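# Wind the cord onto the winder and set it down

## Task

Wrap the entire cord around the winder along its long axis so it passes through both notches. No loop may sit more than a finger's width away from the winder, and the loose end beyond the final notch it passes through may be no longer than about a finger. Afterwards the winder must rest on the table with both grippers released.

## Robot and tools

Robot: two arms, left_arm and right_arm, each ending in a two-finger gripper. The fingers point along the gripper's own +z axis and close along its y axis. end_effector_position is the spot between the finger pads, about 1 cm short of the tips.

Frames: reported hand positions (metres) and quaternions (wxyz) are in the scene frame. Its origin is at table-top height, midway between the nominal arm bases, a little behind the near table edge. +x points out over the table, +z up, and left_arm sits on the +y side. Calibrated bases: left_arm (-0.008, +0.299, -0.002), right_arm (0, -0.313, -0.001). Offsets you send are not in the scene frame. They use the axes of each arm's current Hand target.

Row layout, shared by execute_actions and move: one row holds 14 numbers, each in [-1, 1]. The first seven are left_arm: dx, dy, dz, rx, ry, rz, opening. The last seven are the same for right_arm. All 14 are always required, even when only one arm moves. dx, dy, dz and rx, ry, rz are an offset from that arm's Hand target as it stood when the action or move began. They are not measured from the previous row. 1.0 equals 0.6 m, or 180 degrees for the rotation vector (rx, ry, rz). Sending the same offset again moves the arm again. All zeros re-commands the current Hand target. Opening is absolute, not an offset: +1 is fully open (0.094 m) and -1 is closed. A 0 in the opening slot is a real command (half open). To leave a gripper as it is, repeat its current opening.

execute_actions(actions, cameras): actions is a list of actions. Each action is a table of up to 15 rows, one per 1/30 s step. A table with fewer rows keeps its last row for the rest of the 15 steps. An empty list returns state and all camera images. cameras takes names, ["all"] or []. An unknown name invalidates the call.

move(target, speed, blend, opening_speed, grip_force, blocking, cameras): drives each gripper in a straight line toward target. target is one 14-number row or a list of up to 15 rows, and every row is an offset from the same starting Hand targets. speed is in m/s, from 0.002 to 2.9 (default 0.25). Rotation is capped at twice that value in rad/s. Give one speed, or one per target. blend (m) rounds the corners of a list of targets; 0 stops at each. opening_speed sets how fast the finger command changes on the -1..+1 scale, 0.2 or more. Use it for gentle closing. grip_force is the per-pad force limit in newtons, 10 to 50 (50 is full). Give one value or one per arm. It persists, and low values make closing slow. blocking=false returns after about 0.5 s while the move continues. Moves do not avoid obstacles or the other arm. Faster motion means more lag, more path error and harder impacts. Do not route a path close to an arm's own base. The result adds a move: line: done, off_target, moving, held, fault, plus limits such as paced or held.

wait(seconds 0-10, cameras): lets time pass, and any running move continues. stop(cameras): brakes the running move. zoom_image(camera, region [x0,y0,x1,y1] in pixels, at most 504x504): enlarges part of a camera's latest image. Cameras: cam_head_left, cam_head_right (on a rear beam), cam_high, cam_low, cam_left_wrist, cam_right_wrist, all 672x504. finished_scene(scene) ends the scene for good. Only call it once the cord is wound and the winder is resting on the table, released.

Results: each arm's end-effector pose, Hand target (your last commanded pose after clipping, which the next offsets start from), joint positions and torques, grip_measured (measured opening on the command scale, up to about 2.5 mm too wide when empty), grip_effort_nm (gripper motor effort; negative means closing; not a finger force), and Tool commands. Joint velocities may read "within noise". Watch for motor temperature and for MOTOR HOT or OVER-TEMPERATURE FAULT lines. A fault folds that arm away for the rest of the scene. Holding loads, stretching the arm out, or pushing at an unreachable pose all heat the motors.

Behaviour to expect: the gripper often stops short, sags or tilts, especially at long reach. Check the pose after each move and send the remaining gap as a new offset. Commanded orientation is clipped to within 40 degrees of the current one per step. An arm that gets blocked keeps pushing. Relieve it by commanding a target back toward its gripper. Fingers grip hard (about 50-64 N per pad) and squeeze harder the lower the opening command. To release, command well above grip_measured.

Avoid: dropping or flinging the winder or cord, anything leaving the table, hard hits on the table or the fixtures (the bar under the bases, the plate behind it and the low rail, up to about 3 cm high), contact or pressing between the two arms or grippers (including closing one gripper on the other's fingers), strain on the wrist-camera cables, and arm stops. Loose objects may get nudged now and then.

Each tool is called after "Emit:" as name(argument=value, ...) on one line, values as JSON.

## Session

Emit:
execute_actions(actions=[])

Scene clock: 0.00 s.
left_arm: end_effector_position=(+0.4123, +0.2921, +0.0570) grip_measured=+1.000 grip_effort_nm=n/a end_effector_quat_wxyz=(+0.535, -0.007, +0.845, -0.007) | right_arm: end_effector_position=(+0.4167, -0.2963, +0.0348) grip_measured=+1.000 grip_effort_nm=n/a end_effector_quat_wxyz=(+0.494, -0.018, +0.869, +0.013)
Joint positions: left_arm=[-0.046 1.748 0.497 0.781 0.002 -0.043 0.094] | right_arm=[0.04 1.721 0.51 0.688 -0.015 0.003 0.094]
Joint velocities: within noise
Joint torques (N m): no reading
Motor temperatures (°C): left_arm=[25 33 39 42 25 25 29] | right_arm=[22 34 34 42 26 31 29]
Heat: left arm: 42 °C; right arm: 42 °C.
Hand target: left_arm +0.4178, +0.2927, +0.0686; +0.550, -0.008, +0.835, -0.007 | right_arm +0.4179, -0.2965, +0.0374; +0.496, -0.017, +0.868, +0.013
Tool commands: left_gripper/opening=+1.0 right_gripper/opening=+1.0

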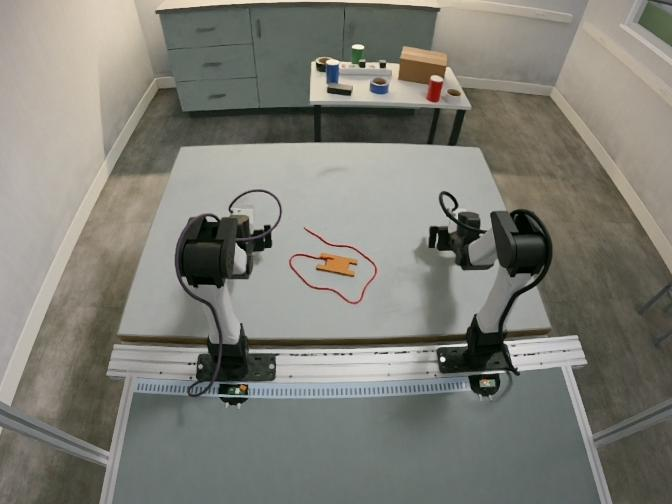

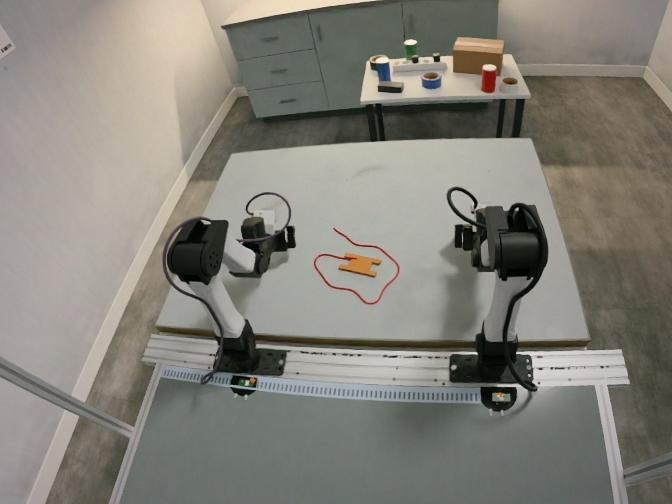

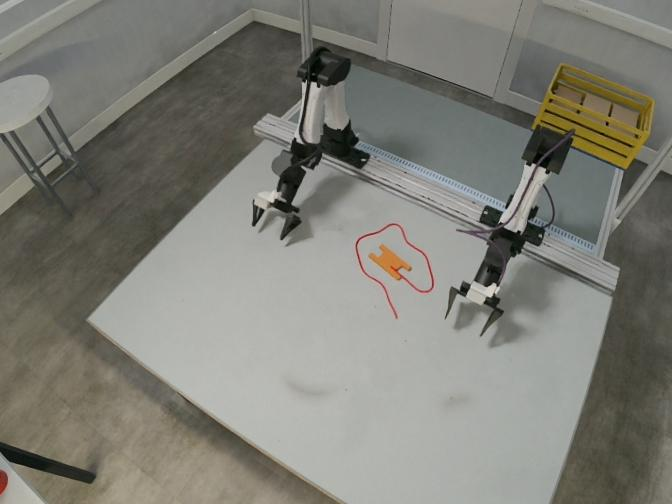

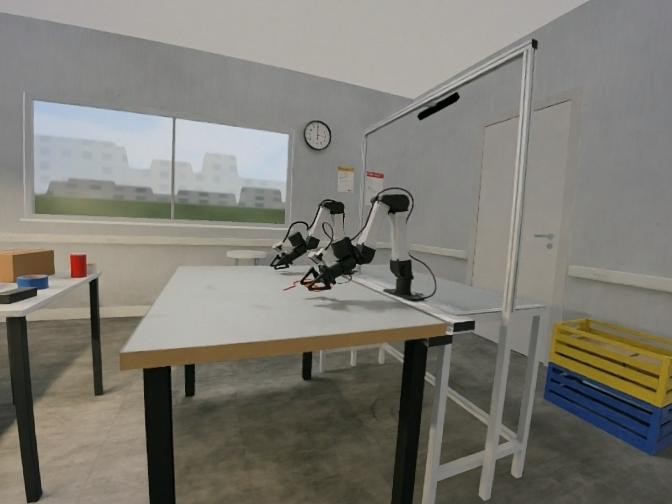

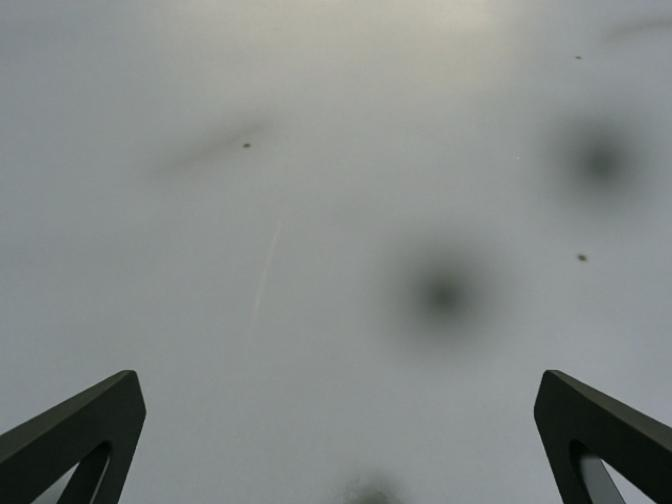

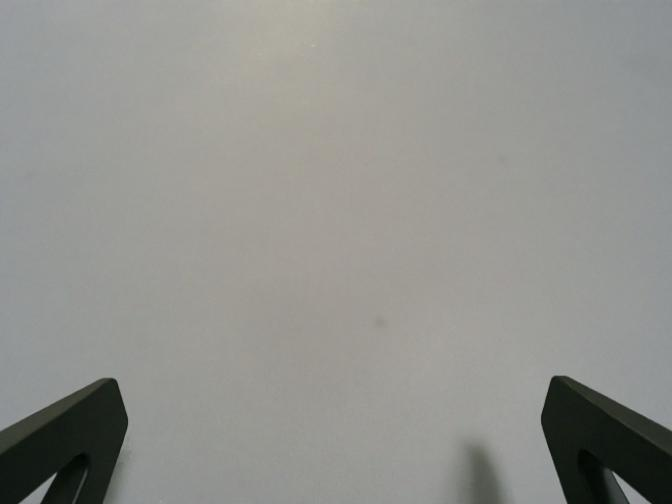

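Emit:
zoom_image(camera="cam_head_left", region=[270, 210, 400, 310])

Emit:
zoom_image(camera="cam_high", region=[340, 210, 450, 330])

Emit:
zoom_image(camera="cam_head_right", region=[330, 240, 400, 290])

Scaled by 3.877 from the camera's 672x504 image, which has a finer 960x720 frame.

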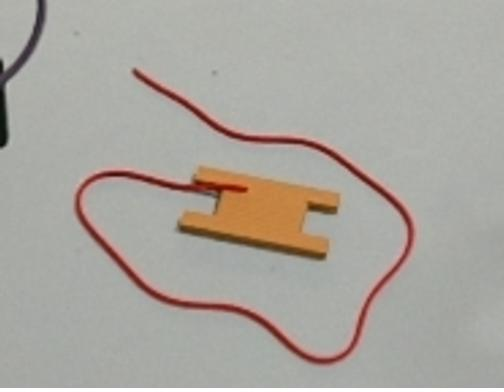

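Scaled by 4.200 from the camera's 672x504 image, which has a finer 960x720 frame.

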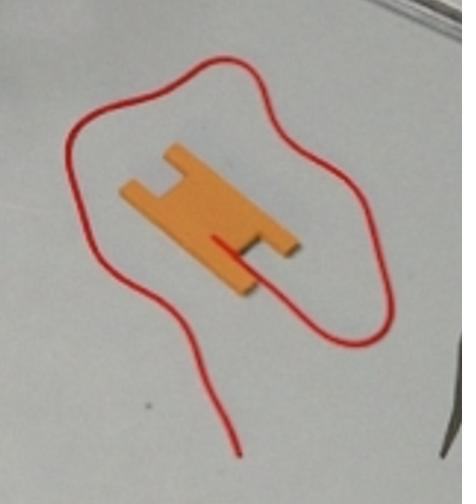

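Scaled by 7.200 from the camera's 672x504 image, which has a finer 960x720 frame.

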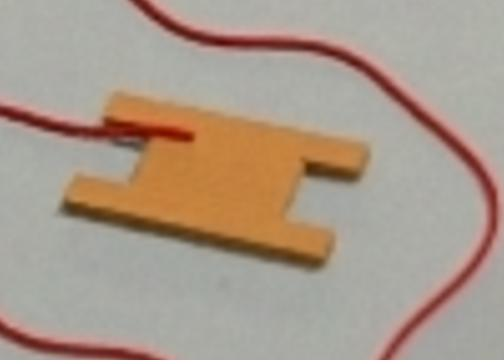

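Emit:
move(target=[-0.002,-0.443,-0.211,0.331,0.259,0.503,1,0,0,0,0,0,0,1], cameras=["cam_left_wrist","cam_head_left"])

Scene clock: 7.93 s.
left_arm: end_effector_position=(+0.2998, +0.0285, +0.1213) grip_measured=+1.000 grip_effort_nm=0.02 end_effector_quat_wxyz=(+0.006, +0.781, +0.624, -0.010) | right_arm: end_effector_position=(+0.4167, -0.2963, +0.0348) grip_measured=+1.000 grip_effort_nm=-0.02 end_effector_quat_wxyz=(+0.494, -0.018, +0.869, +0.013)
Joint positions: left_arm=[-0.72 2.133 2.015 -1.455 0.056 1.106 0.094] | right_arm=[0.04 1.721 0.51 0.688 -0.015 0.003 0.094]
Joint torques (N m): left_arm=[0.47 -9.06 7.5 0.24 0.01 0.22] | right_arm=[0.21 -6.53 4.56 1.75 0.06 -0.03]
Heat: left arm: 44 °C; right arm: 44 °C.
Hand target: left_arm +0.3033, +0.0274, +0.1249; +0.008, +0.786, +0.619, -0.006 | right_arm +0.4179, -0.2965, +0.0374; +0.496, -0.017, +0.868, +0.013
Off the commanded pose: left_arm 0.005 m, 1 deg | right_arm 0.003 m, 0 deg.
move: done
camera_calibration:
cam_left_wrist: T_world_to_cam=[[-0.980698, 0.19491, 0.0155599, 0.285986], [0.186484, 0.908432, 0.374133, -0.0875914], [0.0587873, 0.369813, -0.927244, 0.170639], [0, 0, 0, 1]] pos_world=[0.286769, -0.0392756, 0.186545]
Images, in order (width x height): cam_head_left 672x504, cam_left_wrist 672x504.

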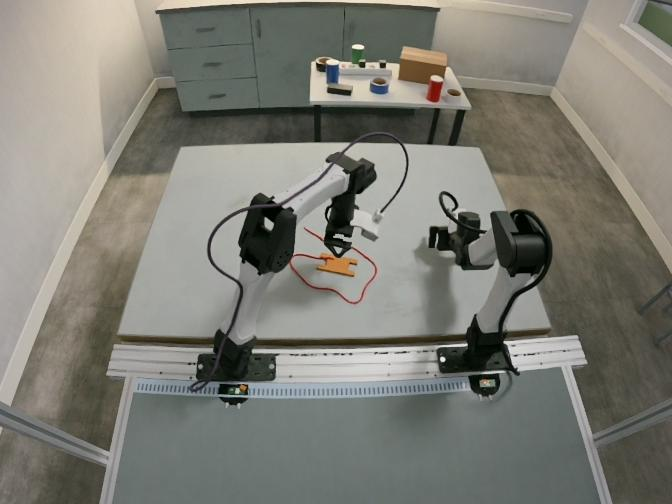

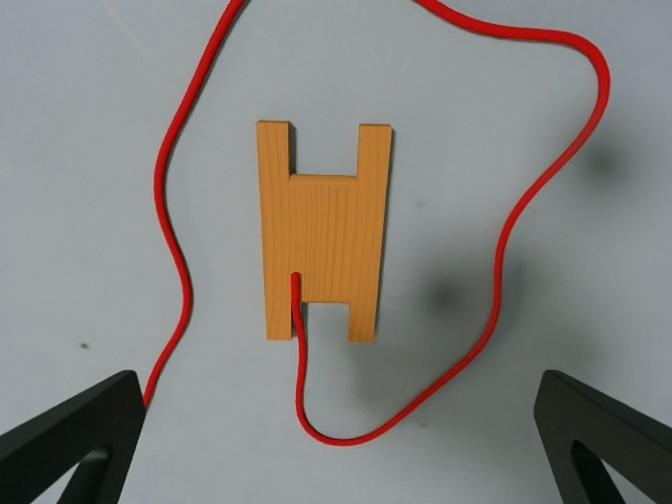

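Emit:
move(target=[-0.033,0,0.172,0,0,0,1,0,0,0,0,0,0,1], cameras=["cam_left_wrist","cam_head_left"])

Scene clock: 9.57 s.
left_arm: end_effector_position=(+0.2934, +0.0092, +0.0229) grip_measured=+1.000 grip_effort_nm=0.02 end_effector_quat_wxyz=(-0.003, +0.789, +0.614, -0.011) | right_arm: end_effector_position=(+0.4167, -0.2963, +0.0348) grip_measured=+1.000 grip_effort_nm=-0.02 end_effector_quat_wxyz=(+0.494, -0.018, +0.869, +0.013)
Joint positions: left_arm=[-0.774 2.205 1.74 -1.123 0.054 1.077 0.094] | right_arm=[0.04 1.721 0.51 0.688 -0.015 0.003 0.094]
Joint torques (N m): left_arm=[0.49 -10.36 4.96 0.62 0.03 -0.03] | right_arm=[0.25 -6.57 4.67 1.83 0.03 -0.11]
Heat: left arm: 43 °C; right arm: 44 °C.
Hand target: left_arm +0.2988, +0.0060, +0.0221; +0.009, +0.786, +0.618, -0.006 | right_arm +0.4179, -0.2965, +0.0374; +0.496, -0.017, +0.868, +0.013
Off the commanded pose: left_arm 0.006 m, 2 deg | right_arm 0.003 m, 0 deg.
move: done
camera_calibration:
cam_left_wrist: T_world_to_cam=[[-0.975253, 0.219059, 0.0299099, 0.2829], [0.213559, 0.898354, 0.383864, -0.0400467], [0.0572195, 0.380752, -0.922905, 0.0871493], [0, 0, 0, 1]] pos_world=[0.279465, -0.0591781, 0.0873415]
Images, in order (width x height): cam_head_left 672x504, cam_left_wrist 672x504.

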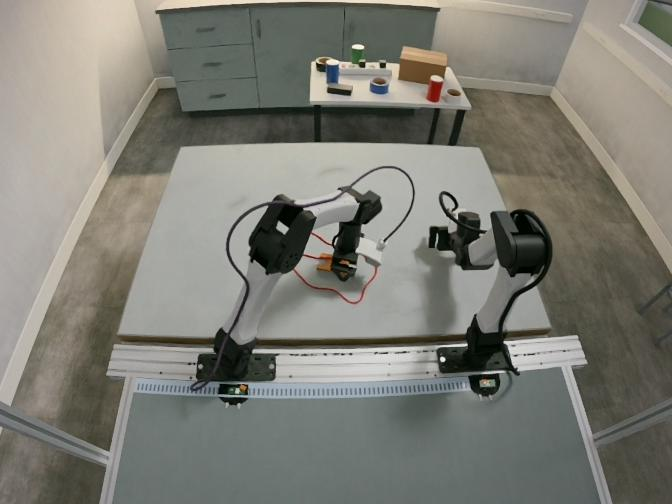

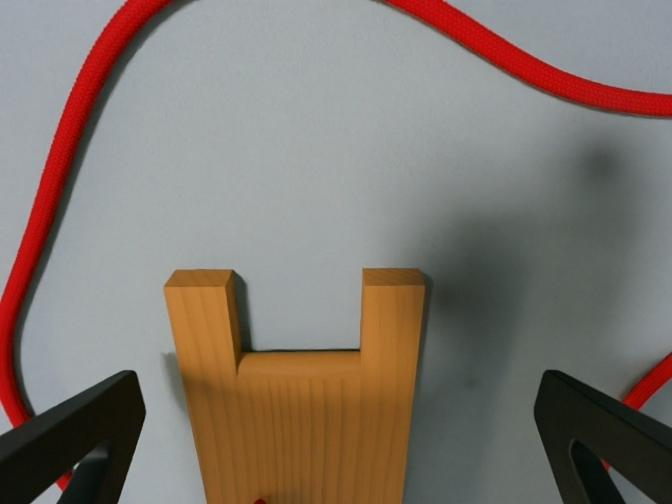

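Emit:
move(target=[[0,0.012,-0.012,0,0,0,0.4,0,0,0,0,0,0,1],[0,0.012,0.013,0,0,0,0.4,0,0,0,0,0,0,1]], cameras=["cam_left_wrist","cam_head_left"])

Scene clock: 11.17 s.
left_arm: end_effector_position=(+0.2998, +0.0034, +0.0190) grip_measured=+0.402 grip_effort_nm=-0.08 end_effector_quat_wxyz=(+0.003, +0.789, +0.614, -0.010) | right_arm: end_effector_position=(+0.4167, -0.2963, +0.0348) grip_measured=+1.000 grip_effort_nm=-0.02 end_effector_quat_wxyz=(+0.494, -0.018, +0.869, +0.013)
Joint positions: left_arm=[-0.774 2.232 1.768 -1.113 0.054 1.077 0.066] | right_arm=[0.04 1.721 0.51 0.688 -0.015 0.003 0.094]
Joint torques (N m): left_arm=[1.09 -9.98 4.46 0.67 0.03 0.06] | right_arm=[0.14 -6.46 4.56 1.83 0.04 -0.07]
Heat: left arm: 43 °C; right arm: 44 °C.
Hand target: left_arm +0.3057, +0.0043, +0.0143; +0.008, +0.786, +0.618, -0.006 | right_arm +0.4179, -0.2965, +0.0374; +0.496, -0.017, +0.868, +0.013
Off the commanded pose: left_arm 0.008 m, 1 deg | right_arm 0.003 m, 0 deg.
move: done
camera_calibration:
cam_left_wrist: T_world_to_cam=[[-0.975461, 0.219263, 0.0199625, 0.290815], [0.210341, 0.901286, 0.378734, -0.0337502], [0.0650506, 0.37364, -0.92529, 0.0830742], [0, 0, 0, 1]] pos_world=[0.285374, -0.0643862, 0.0838447]
Images, in order (width x height): cam_head_left 672x504, cam_left_wrist 672x504.

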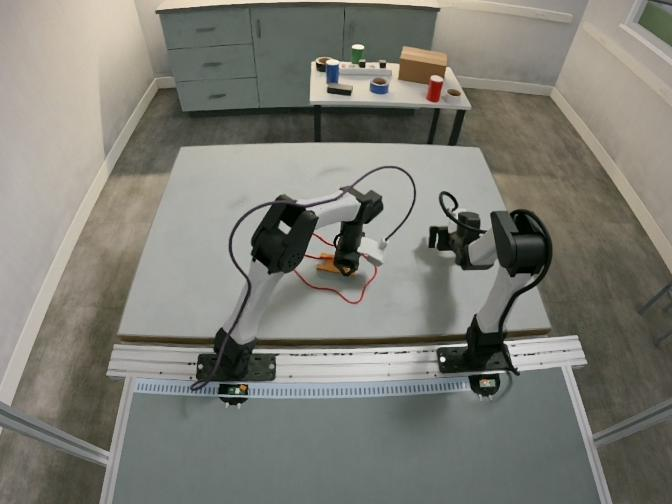

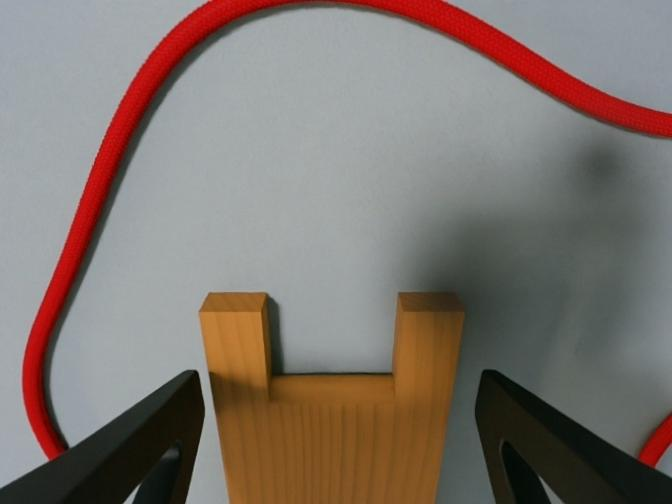

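Emit:
move(target=[[0,0,0.010,0,0,0,0.4,0,0,0,0,0,0,1],[0,0,0.010,0,0,0,-0.1,0,0,0,0,0,0,1],[0,0,-0.02,0,0,0,-0.1,0,0,0,0,0,0,1]], opening_speed=1, speed=0.08, cameras=["cam_left_wrist"])

Scene clock: 13.90 s.
left_arm: end_effector_position=(+0.2975, +0.0056, +0.0167) grip_measured=+0.183 grip_effort_nm=-1.01 end_effector_quat_wxyz=(-0.002, +0.789, +0.614, -0.011) | right_arm: end_effector_position=(+0.4167, -0.2963, +0.0348) grip_measured=+1.000 grip_effort_nm=-0.01 end_effector_quat_wxyz=(+0.494, -0.018, +0.869, +0.013)
Joint positions: left_arm=[-0.774 2.232 1.759 -1.114 0.054 1.077 0.056] | right_arm=[0.04 1.721 0.51 0.688 -0.015 0.003 0.094]
Joint torques (N m): left_arm=[1.18 -11.14 7.5 0.19 0.03 0.09] | right_arm=[0.13 -6.58 4.52 1.85 0.05 -0.01]
Heat: left arm: 43 °C; right arm: 44 °C.
Hand target: left_arm +0.3057, +0.0045, +0.0263; +0.008, +0.786, +0.618, -0.006 | right_arm +0.4179, -0.2965, +0.0374; +0.496, -0.017, +0.868, +0.013
Off the commanded pose: left_arm 0.013 m, 1 deg | right_arm 0.003 m, 0 deg.
move: off_target (left_arm)
camera_calibration:
cam_left_wrist: T_world_to_cam=[[-0.975336, 0.218778, 0.0292441, 0.287911], [0.213064, 0.898591, 0.383584, -0.0352201], [0.0576412, 0.380355, -0.923043, 0.0823922], [0, 0, 0, 1]] pos_world=[0.283565, -0.0626783, 0.0811417]
Images, in order (width x height): cam_left_wrist 672x504.

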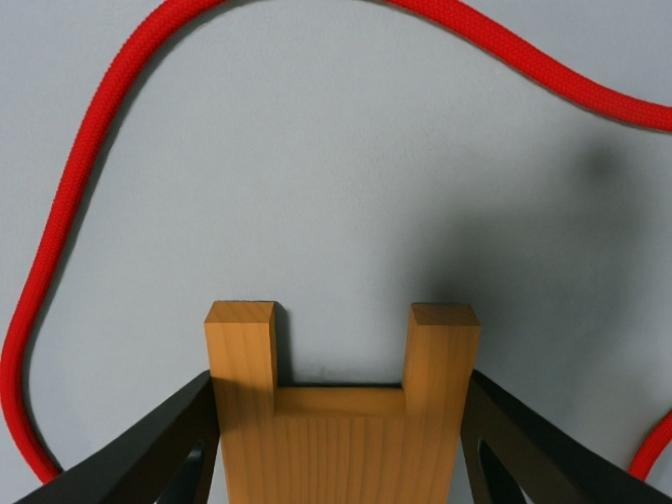

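Emit:
move(target=[[-0.004,0.005,-0.373,0,0,-0.578,-0.1,0,0,-0.15,0,0,0,1],[-0.004,0.005,-0.373,0,0,-0.578,-0.1,-0.171,0.2775,-0.377,-0.278,-0.495,-0.51,1]], cameras=["all"])

Scene clock: 24.10 s.
left_arm: end_effector_position=(+0.3071, +0.0000, +0.2254) grip_measured=+0.183 grip_effort_nm=-1.01 end_effector_quat_wxyz=(+0.093, +0.007, +0.991, -0.095) | right_arm: end_effector_position=(+0.2719, -0.1390, +0.2382) grip_measured=+1.000 grip_effort_nm=-0.02 end_effector_quat_wxyz=(+0.710, -0.703, +0.040, +0.015)
Joint positions: left_arm=[-0.753 2.092 2.354 -1.574 0.054 -0.718 0.056] | right_arm=[0.001 1.528 0.557 1.439 -1.538 -1.039 0.094]
Joint torques (N m): left_arm=[1.44 -13.26 7.12 0.87 -0.01 -0.03] | right_arm=[0.8 -4.11 5.82 1.26 0 -0.36]
Motor temperatures (°C): left_arm=[25 39 41 42 25 25 29] | right_arm=[22 35 34 46 26 30 28]
Heat: left arm: 42 °C; right arm: 46 °C.
Hand target: left_arm +0.3078, +0.0059, +0.2501; +0.001, -0.004, +1.000, -0.010 | right_arm +0.2682, -0.1371, +0.2416; +0.707, -0.707, +0.001, +0.001
Off the commanded pose: left_arm 0.025 m, 15 deg | right_arm 0.005 m, 5 deg.
joint sent to its limit (left arm) — joint 4 (wrist pitch), lower limit. The joint targets are off in orientation, not in position.
move: off_target (left_arm, right_arm)
camera_calibration:
cam_left_wrist: T_world_to_cam=[[-0.00721076, -0.978959, 0.20393, -0.0443547], [-0.975244, 0.0519581, 0.214939, 0.290601], [-0.221012, -0.197332, -0.955099, 0.369397], [0, 0, 0, 1]] pos_world=[0.364729, 0.0143733, 0.299395]
cam_right_wrist: T_world_to_cam=[[0.0858876, 0.00609967, 0.996286, -0.260096], [0.878731, -0.471723, -0.0728653, -0.248912], [0.469527, 0.881726, -0.0458751, 0.0966938], [0, 0, 0, 1]] pos_world=[0.195665, -0.201088, 0.245429]

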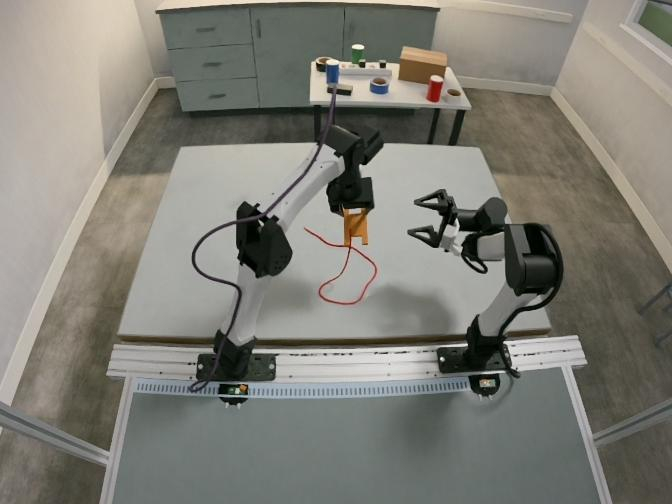

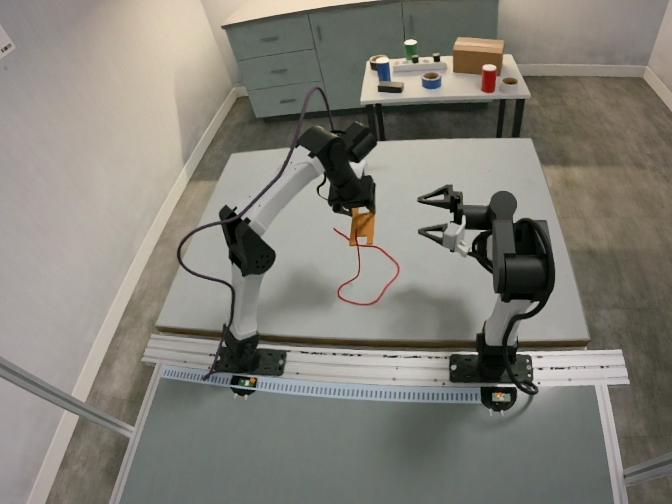

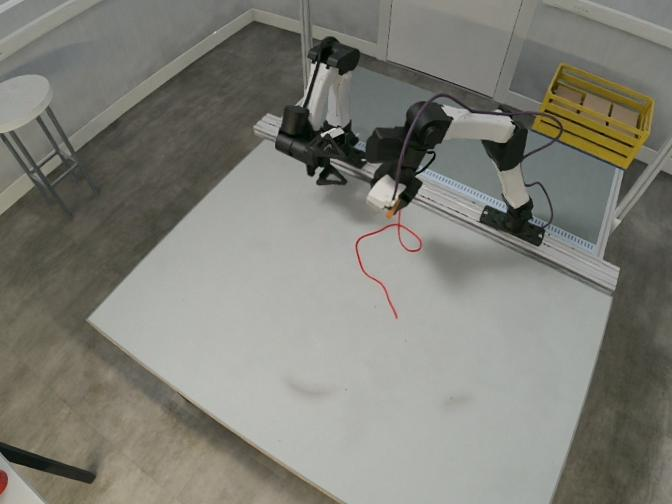

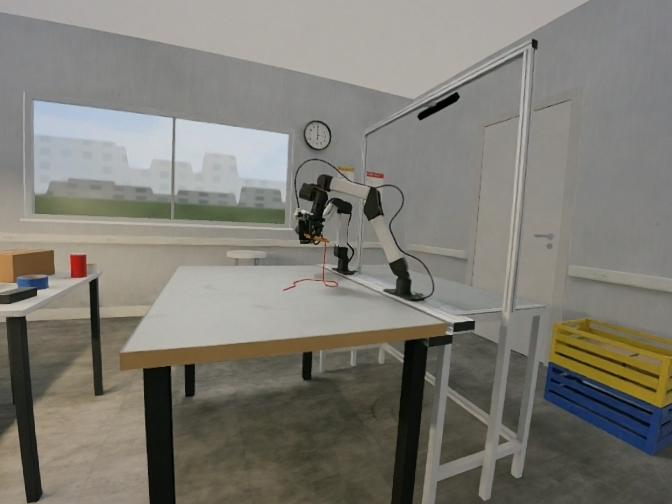

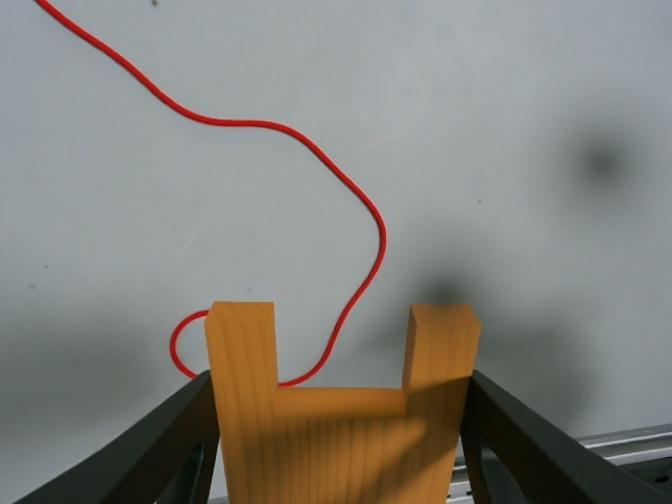

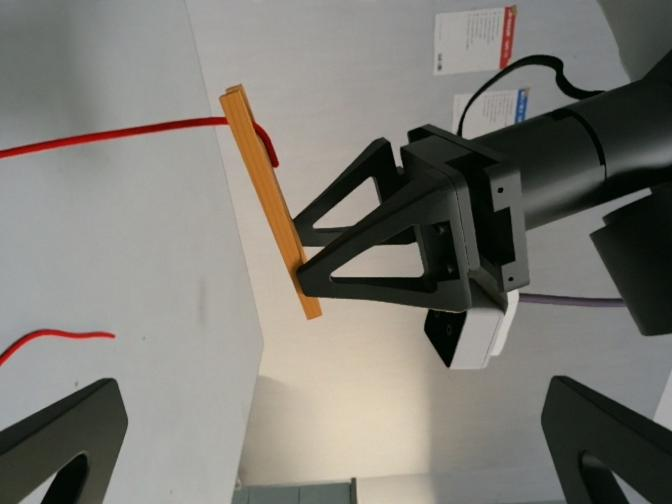

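Emit:
move(target=[0,0,0.145,0,0,0,-0.1,0,0.142,0,0,0,0,0.3], cameras=["cam_right_wrist","cam_head_left"])

Scene clock: 26.23 s.
left_arm: end_effector_position=(+0.3079, +0.0020, +0.1621) grip_measured=+0.183 grip_effort_nm=-1.01 end_effector_quat_wxyz=(+0.027, +0.003, +0.999, -0.037) | right_arm: end_effector_position=(+0.2727, -0.1389, +0.1535) grip_measured=+0.302 grip_effort_nm=-0.10 end_effector_quat_wxyz=(+0.705, -0.709, +0.018, +0.007)
Joint positions: left_arm=[-0.753 2.201 2.288 -1.576 0.054 -0.718 0.056] | right_arm=[0.003 1.777 0.464 1.44 -1.559 -1.423 0.061]
Joint torques (N m): left_arm=[0.58 -10.55 5.08 0.52 -0.05 -0.03] | right_arm=[0.88 -6.41 2.71 1.4 -0.03 -0.07]
Heat: left arm: 42 °C; right arm: 46 °C.
Hand target: left_arm +0.3078, +0.0042, +0.1632; +0.001, -0.004, +1.000, -0.010 | right_arm +0.2680, -0.1372, +0.1563; +0.707, -0.707, +0.001, +0.001
Off the commanded pose: left_arm 0.002 m, 4 deg | right_arm 0.006 m, 2 deg.
joint sent to its limit (left arm) — joint 4 (wrist pitch), lower limit. The joint targets are off in orientation, not in position.
move: off_target (left_arm)
camera_calibration:
cam_right_wrist: T_world_to_cam=[[0.0428468, 0.0214614, 0.998851, -0.162323], [0.889987, -0.455101, -0.0283986, -0.26336], [0.453969, 0.890181, -0.0386, 0.0966927], [0, 0, 0, 1]] pos_world=[0.197447, -0.202446, 0.158389]
Images, in order (width x height): cam_head_left 672x504, cam_right_wrist 672x504.

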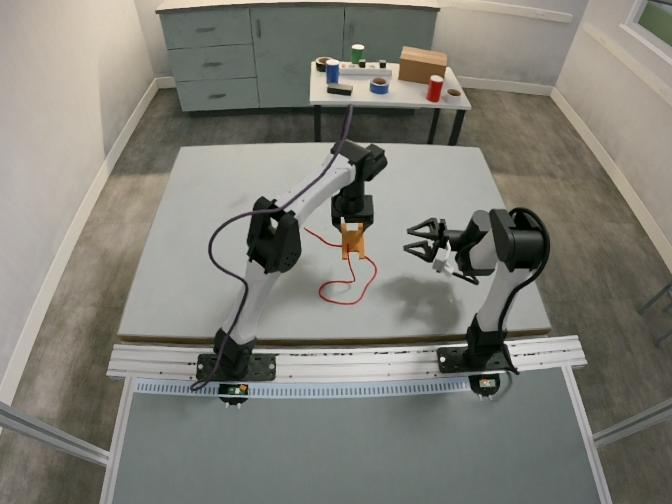

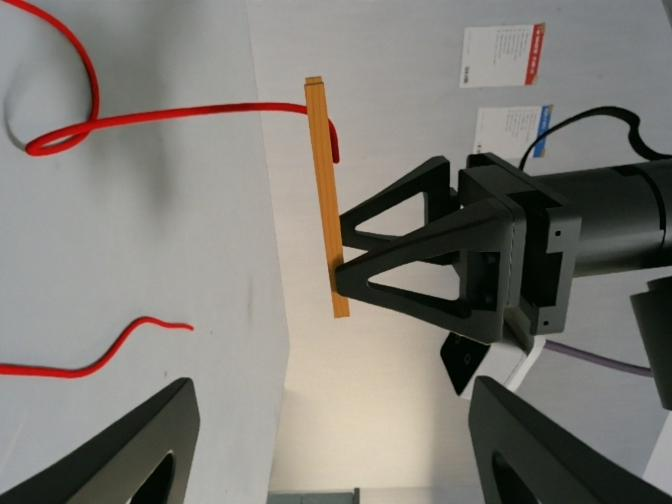

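Emit:
move(target=[[0,0,0,0,0,0,-0.1,-0.043,0.012,0,0,0,-0.033,0.1],[0,0,0,0,0,0,-0.1,-0.043,0.012,0.125,0,0,-0.033,-0.1]], cameras=["cam_right_wrist","cam_head_left"])

Scene clock: 29.60 s.
left_arm: end_effector_position=(+0.3079, +0.0020, +0.1621) grip_measured=+0.183 grip_effort_nm=-1.01 end_effector_quat_wxyz=(+0.027, +0.003, +0.999, -0.037) | right_arm: end_effector_position=(+0.2402, -0.0650, +0.1425) grip_measured=-0.098 grip_effort_nm=-0.10 end_effector_quat_wxyz=(+0.704, -0.709, -0.025, -0.027)
Joint positions: left_arm=[-0.753 2.201 2.288 -1.576 0.054 -0.718 0.056] | right_arm=[0.304 1.727 0.384 1.342 -1.272 -1.66 0.042]
Joint torques (N m): left_arm=[0.57 -10.55 5.09 0.52 -0.05 -0.03] | right_arm=[0.95 -6.3 4.46 1.37 0.06 -0.05]
Heat: left arm: 42 °C; right arm: 46 °C.
Hand target: left_arm +0.3078, +0.0042, +0.1632; +0.001, -0.004, +1.000, -0.010 | right_arm +0.2422, -0.0623, +0.1492; +0.706, -0.706, -0.036, -0.036
Off the commanded pose: left_arm 0.002 m, 4 deg | right_arm 0.007 m, 2 deg.
joint sent to its limit (left arm) — joint 4 (wrist pitch), lower limit. The joint targets are off in orientation, not in position.
move: off_target (left_arm)
camera_calibration:
cam_right_wrist: T_world_to_cam=[[-0.0664561, 0.0239047, 0.997503, -0.124907], [0.894099, -0.442339, 0.0701675, -0.215317], [0.442912, 0.896529, 0.0080229, 0.0416511], [0, 0, 0, 1]] pos_world=[0.165766, -0.129599, 0.139369]
Images, in order (width x height): cam_head_left 672x504, cam_right_wrist 672x504.

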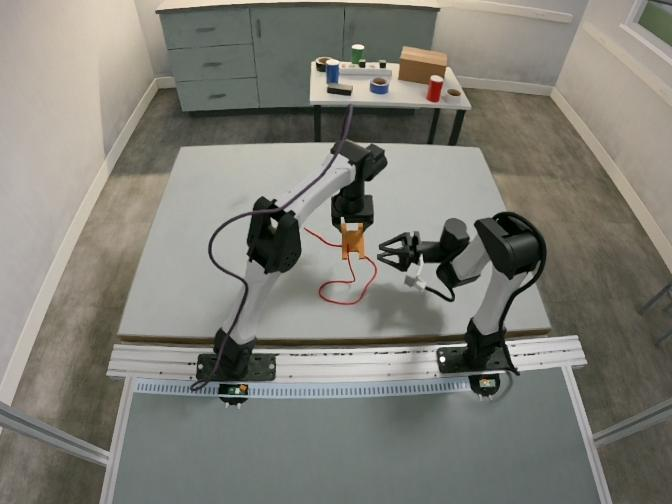

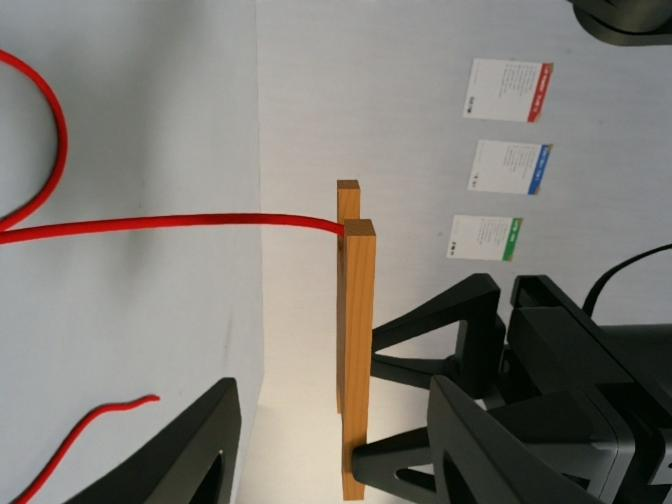

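Emit:
move(target=[[0,0,0,0,0,0,-0.1,0,-0.008,0.064,0,0,0.008,-0.1],[0,0,0,0,0,0,-0.1,0,-0.008,0.064,0,0,0.008,-0.78]], opening_speed=0.7, speed=0.1, cameras=["cam_right_wrist"])

Scene clock: 32.40 s.
left_arm: end_effector_position=(+0.3079, +0.0020, +0.1621) grip_measured=+0.183 grip_effort_nm=-1.01 end_effector_quat_wxyz=(+0.027, +0.003, +0.999, -0.037) | right_arm: end_effector_position=(+0.2395, -0.0267, +0.1503) grip_measured=-0.778 grip_effort_nm=-0.10 end_effector_quat_wxyz=(+0.705, -0.708, -0.027, -0.029)
Joint positions: left_arm=[-0.753 2.201 2.288 -1.576 0.054 -0.718 0.056] | right_arm=[0.445 1.727 0.443 1.29 -1.131 -1.66 0.01]
Joint torques (N m): left_arm=[0.59 -10.52 5.08 0.51 -0.05 -0.04] | right_arm=[0.76 -5.48 4.89 1.37 0.04 0.1]
Heat: left arm: 41 °C; right arm: 45 °C.
Hand target: left_arm +0.3078, +0.0042, +0.1632; +0.001, -0.004, +1.000, -0.010 | right_arm +0.2416, -0.0238, +0.1538; +0.706, -0.707, -0.027, -0.027
Off the commanded pose: left_arm 0.002 m, 4 deg | right_arm 0.005 m, 0 deg.
joint sent to its limit (left arm) — joint 4 (wrist pitch), lower limit. The joint targets are off in orientation, not in position.
move: off_target (left_arm)
camera_calibration:
cam_right_wrist: T_world_to_cam=[[-0.0722865, 0.0210415, 0.997162, -0.132372], [0.89385, -0.442195, 0.0741281, -0.198785], [0.4425, 0.896672, 0.0131568, 0.00689878], [0, 0, 0, 1]] pos_world=[0.165063, -0.0913024, 0.146641]
Images, in order (width x height): cam_right_wrist 672x504.

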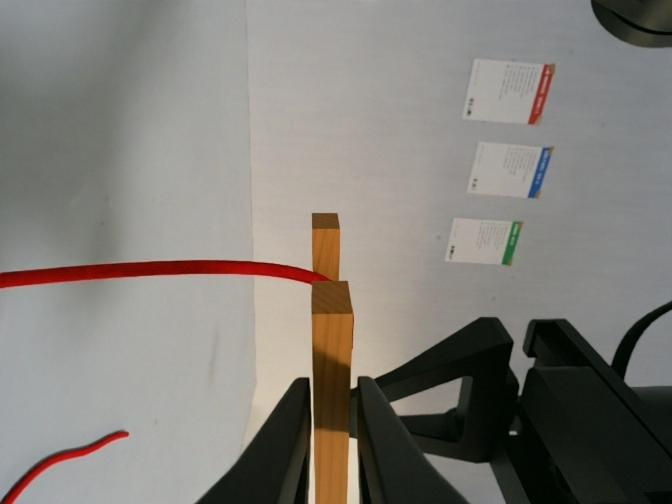

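Emit:
move(target=[[0,0,0,0,0,0,-0.1,0,-0.008,0.064,0,0,0.008,-0.78],[0,0,0,0,0,0,-0.1,0,0,0,0,0,0,-1],[0,0,0,0,0,0,0.45,0,0,0,0,0,0,-1],[0,0,-0.2,0,0,0,0.45,0,0,0,0,0,0,-1]], opening_speed=0.7, cameras=["cam_right_wrist","cam_head_left"])

Scene clock: 37.47 s.
left_arm: end_effector_position=(+0.3043, +0.0047, +0.2736) grip_measured=+0.448 grip_effort_nm=0.13 end_effector_quat_wxyz=(+0.142, +0.005, +0.981, -0.135) | right_arm: end_effector_position=(+0.2455, -0.0214, +0.1499) grip_measured=-0.863 grip_effort_nm=-1.05 end_effector_quat_wxyz=(+0.704, -0.710, -0.017, -0.023)
Joint positions: left_arm=[-0.747 2.027 2.431 -1.589 0.05 -0.721 0.068] | right_arm=[0.456 1.74 0.47 1.264 -1.113 -1.647 0.006]
Joint torques (N m): left_arm=[1.35 -9.51 5.89 1.28 0.05 -0.01] | right_arm=[-0.09 -6.99 2.73 1.59 -0.17 -0.04]
Heat: left arm: 41 °C; right arm: 46 °C.
Hand target: left_arm +0.3077, +0.0066, +0.2832; +0.001, -0.004, +1.000, -0.010 | right_arm +0.2416, -0.0239, +0.1539; +0.706, -0.707, -0.027, -0.027
Off the commanded pose: left_arm 0.010 m, 22 deg | right_arm 0.006 m, 1 deg.
joint read past its limit (left arm) — joint 4 (wrist pitch), lower limit.
joint sent to its limit (left arm) — joint 4 (wrist pitch), lower limit. The joint targets are off in orientation, not in position.
move: off_target (left_arm); target 3's new opening was sent with left_arm's hand 0.002 m and 4 deg from that target
camera_calibration:
cam_right_wrist: T_world_to_cam=[[-0.0492633, 0.0263282, 0.998439, -0.137358], [0.892064, -0.448445, 0.05584, -0.198719], [0.449215, 0.893422, -0.00139456, 0.0000801689], [0, 0, 0, 1]] pos_world=[0.170467, -0.0855696, 0.14824]
Images, in order (width x height): cam_head_left 672x504, cam_right_wrist 672x504.

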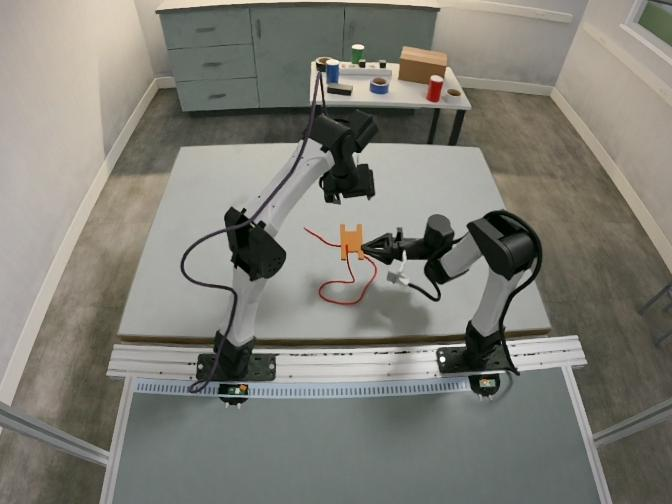

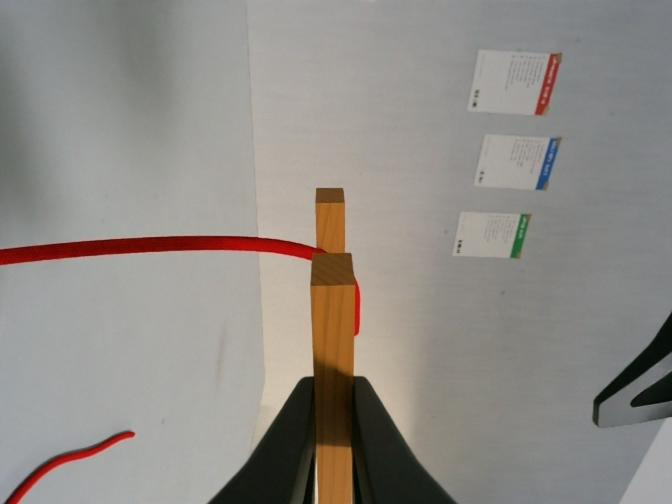

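Emit:
move(target=[0.097,0.205,0.1,0.318,-0.417,0.327,0.4,0,-0.117,0,0,0,0,-1], cameras=["all"])

Scene clock: 42.93 s.
left_arm: end_effector_position=(+0.2480, +0.1261, +0.2199) grip_measured=+0.402 grip_effort_nm=-0.08 end_effector_quat_wxyz=(+0.557, +0.428, +0.566, -0.430) | right_arm: end_effector_position=(+0.2369, -0.0256, +0.2121) grip_measured=-0.863 grip_effort_nm=-1.05 end_effector_quat_wxyz=(+0.702, -0.711, -0.014, -0.020)
Joint positions: left_arm=[-0.036 1.255 0.389 0.876 1.302 -0.053 0.066] | right_arm=[0.456 1.434 0.538 0.882 -1.113 -1.647 0.006]
Joint torques (N m): left_arm=[1.01 -2.07 4.79 1.98 0.06 0.06] | right_arm=[0.69 -5.96 6.78 1.41 -0.07 0.01]
Heat: left arm: 42 °C; right arm: 45 °C.
Hand target: left_arm +0.2487, +0.1279, +0.2206; +0.563, +0.429, +0.562, -0.428 | right_arm +0.2363, -0.0238, +0.2240; +0.706, -0.707, -0.027, -0.027
Off the commanded pose: left_arm 0.002 m, 1 deg | right_arm 0.012 m, 2 deg.
move: off_target (right_arm)
camera_calibration:
cam_left_wrist: T_world_to_cam=[[-0.967159, -0.251378, 0.0375894, 0.262679], [-0.134784, 0.381846, -0.914345, 0.225882], [0.215493, -0.889383, -0.403187, 0.233726], [0, 0, 0, 1]] pos_world=[0.234131, 0.187651, 0.290896]
cam_right_wrist: T_world_to_cam=[[-0.0406569, 0.0304318, 0.99871, -0.201696], [0.892547, -0.448174, 0.0499915, -0.195274], [0.449117, 0.893428, -0.00894041, 0.00938808], [0, 0, 0, 1]] pos_world=[0.161874, -0.0897663, 0.211282]

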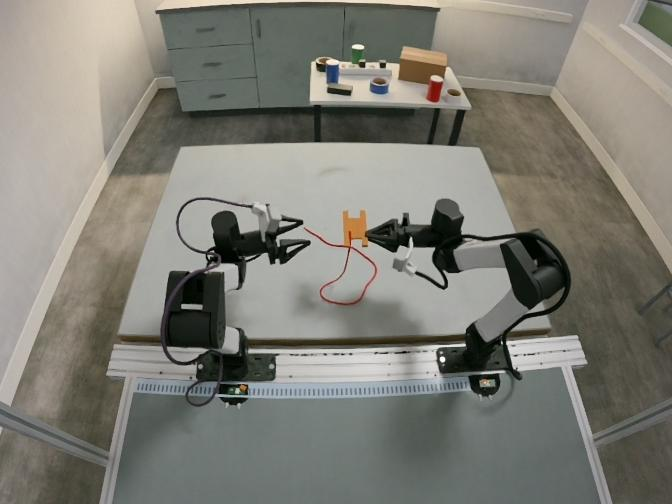

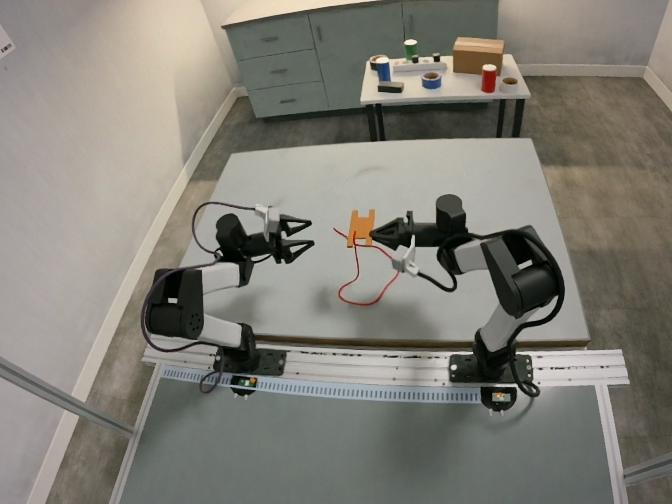

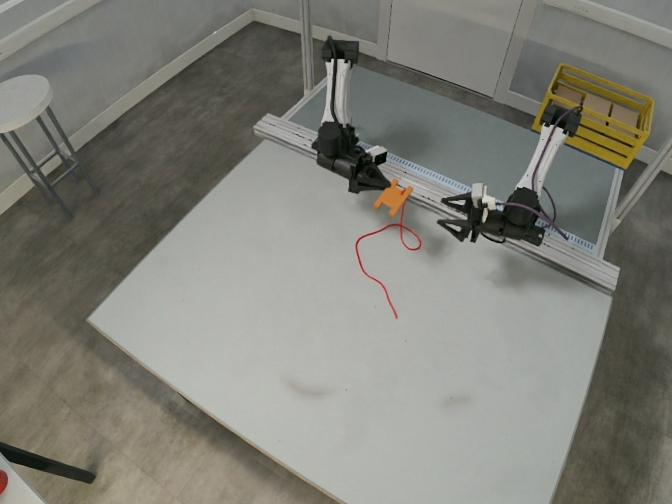

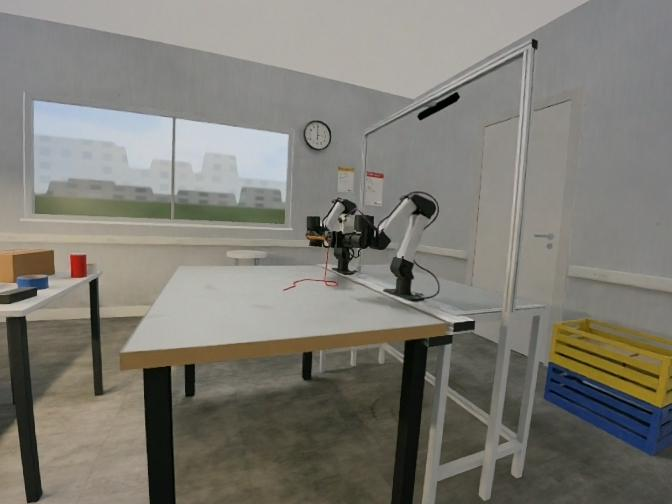

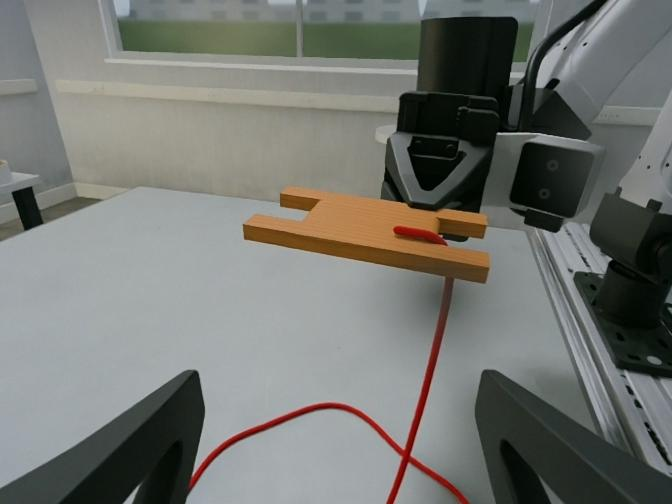

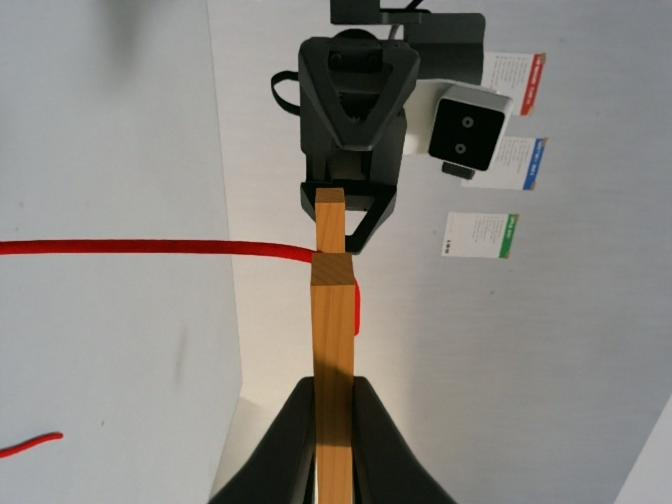

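Emit:
move(target=[[0.093,-0.097,0.08,0,0,0,0.2,0,0,0,0,0,0,-1],[0.093,-0.097,0.208,0,0,0,0.2,0,0,0,0,0,0,-1],[0.093,-0.097,0.208,0,0,0,-0.84,0,0,0,0,0,0,-1]], opening_speed=0.8, blend=[0.02,0,0], cameras=["cam_left_wrist","cam_right_wrist","cam_head_left"])

Scene clock: 48.20 s.
left_arm: end_effector_position=(+0.2198, -0.0031, +0.1513) grip_measured=-0.838 grip_effort_nm=-0.08 end_effector_quat_wxyz=(+0.543, +0.432, +0.578, -0.429) | right_arm: end_effector_position=(+0.2369, -0.0256, +0.2121) grip_measured=-0.863 grip_effort_nm=-1.05 end_effector_quat_wxyz=(+0.702, -0.711, -0.014, -0.020)
Joint positions: left_arm=[-0.642 1.592 0.319 1.235 0.702 -0.033 0.008] | right_arm=[0.456 1.434 0.538 0.882 -1.113 -1.647 0.006]
Joint torques (N m): left_arm=[0.03 -3.63 6.15 2.44 -0.11 0.03] | right_arm=[0.69 -5.98 6.82 1.41 -0.03 -0.03]
Heat: left arm: 43 °C; right arm: 45 °C.
Hand target: left_arm +0.2258, -0.0079, +0.1647; +0.563, +0.429, +0.562, -0.428 | right_arm +0.2363, -0.0238, +0.2240; +0.706, -0.707, -0.027, -0.027
Off the commanded pose: left_arm 0.016 m, 3 deg | right_arm 0.012 m, 2 deg.
move: off_target (left_arm, right_arm); target 3's new opening was sent with left_arm's hand 0.016 m and 3 deg from that target
camera_calibration:
cam_left_wrist: T_world_to_cam=[[-0.967554, -0.247031, 0.0530633, 0.203313], [-0.153484, 0.407819, -0.90007, 0.210745], [0.200705, -0.879011, -0.432502, 0.10487], [0, 0, 0, 1]] pos_world=[0.208014, 0.0564607, 0.224253]
cam_right_wrist: T_world_to_cam=[[-0.0406569, 0.0304318, 0.99871, -0.201696], [0.892547, -0.448174, 0.0499915, -0.195274], [0.449117, 0.893428, -0.00894041, 0.00938808], [0, 0, 0, 1]] pos_world=[0.161874, -0.0897663, 0.211282]
Images, in order (width x height): cam_head_left 672x504, cam_left_wrist 672x504, cam_right_wrist 672x504.

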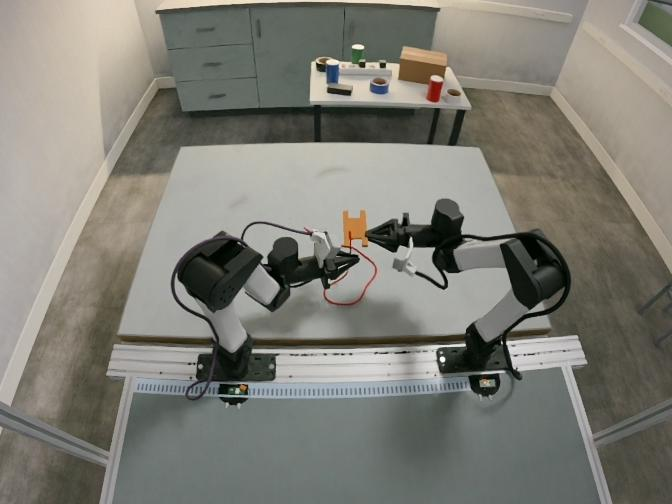

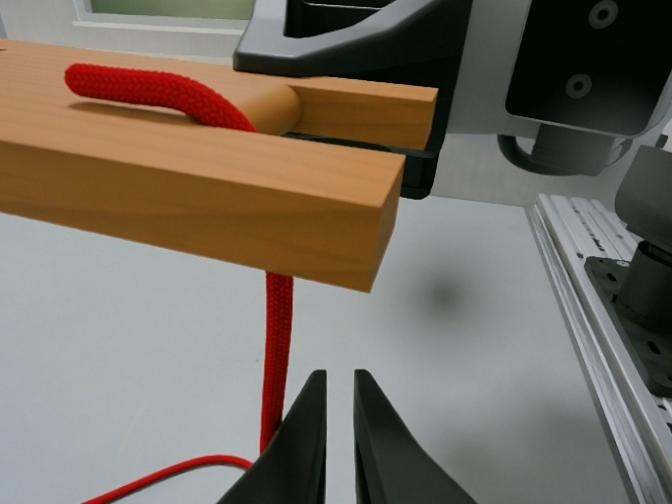

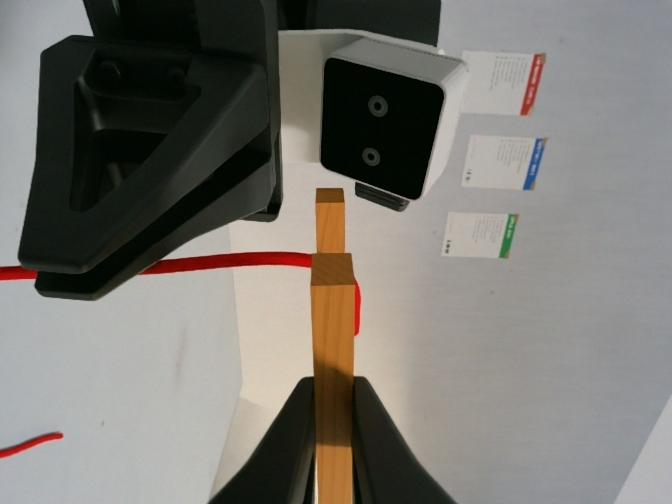

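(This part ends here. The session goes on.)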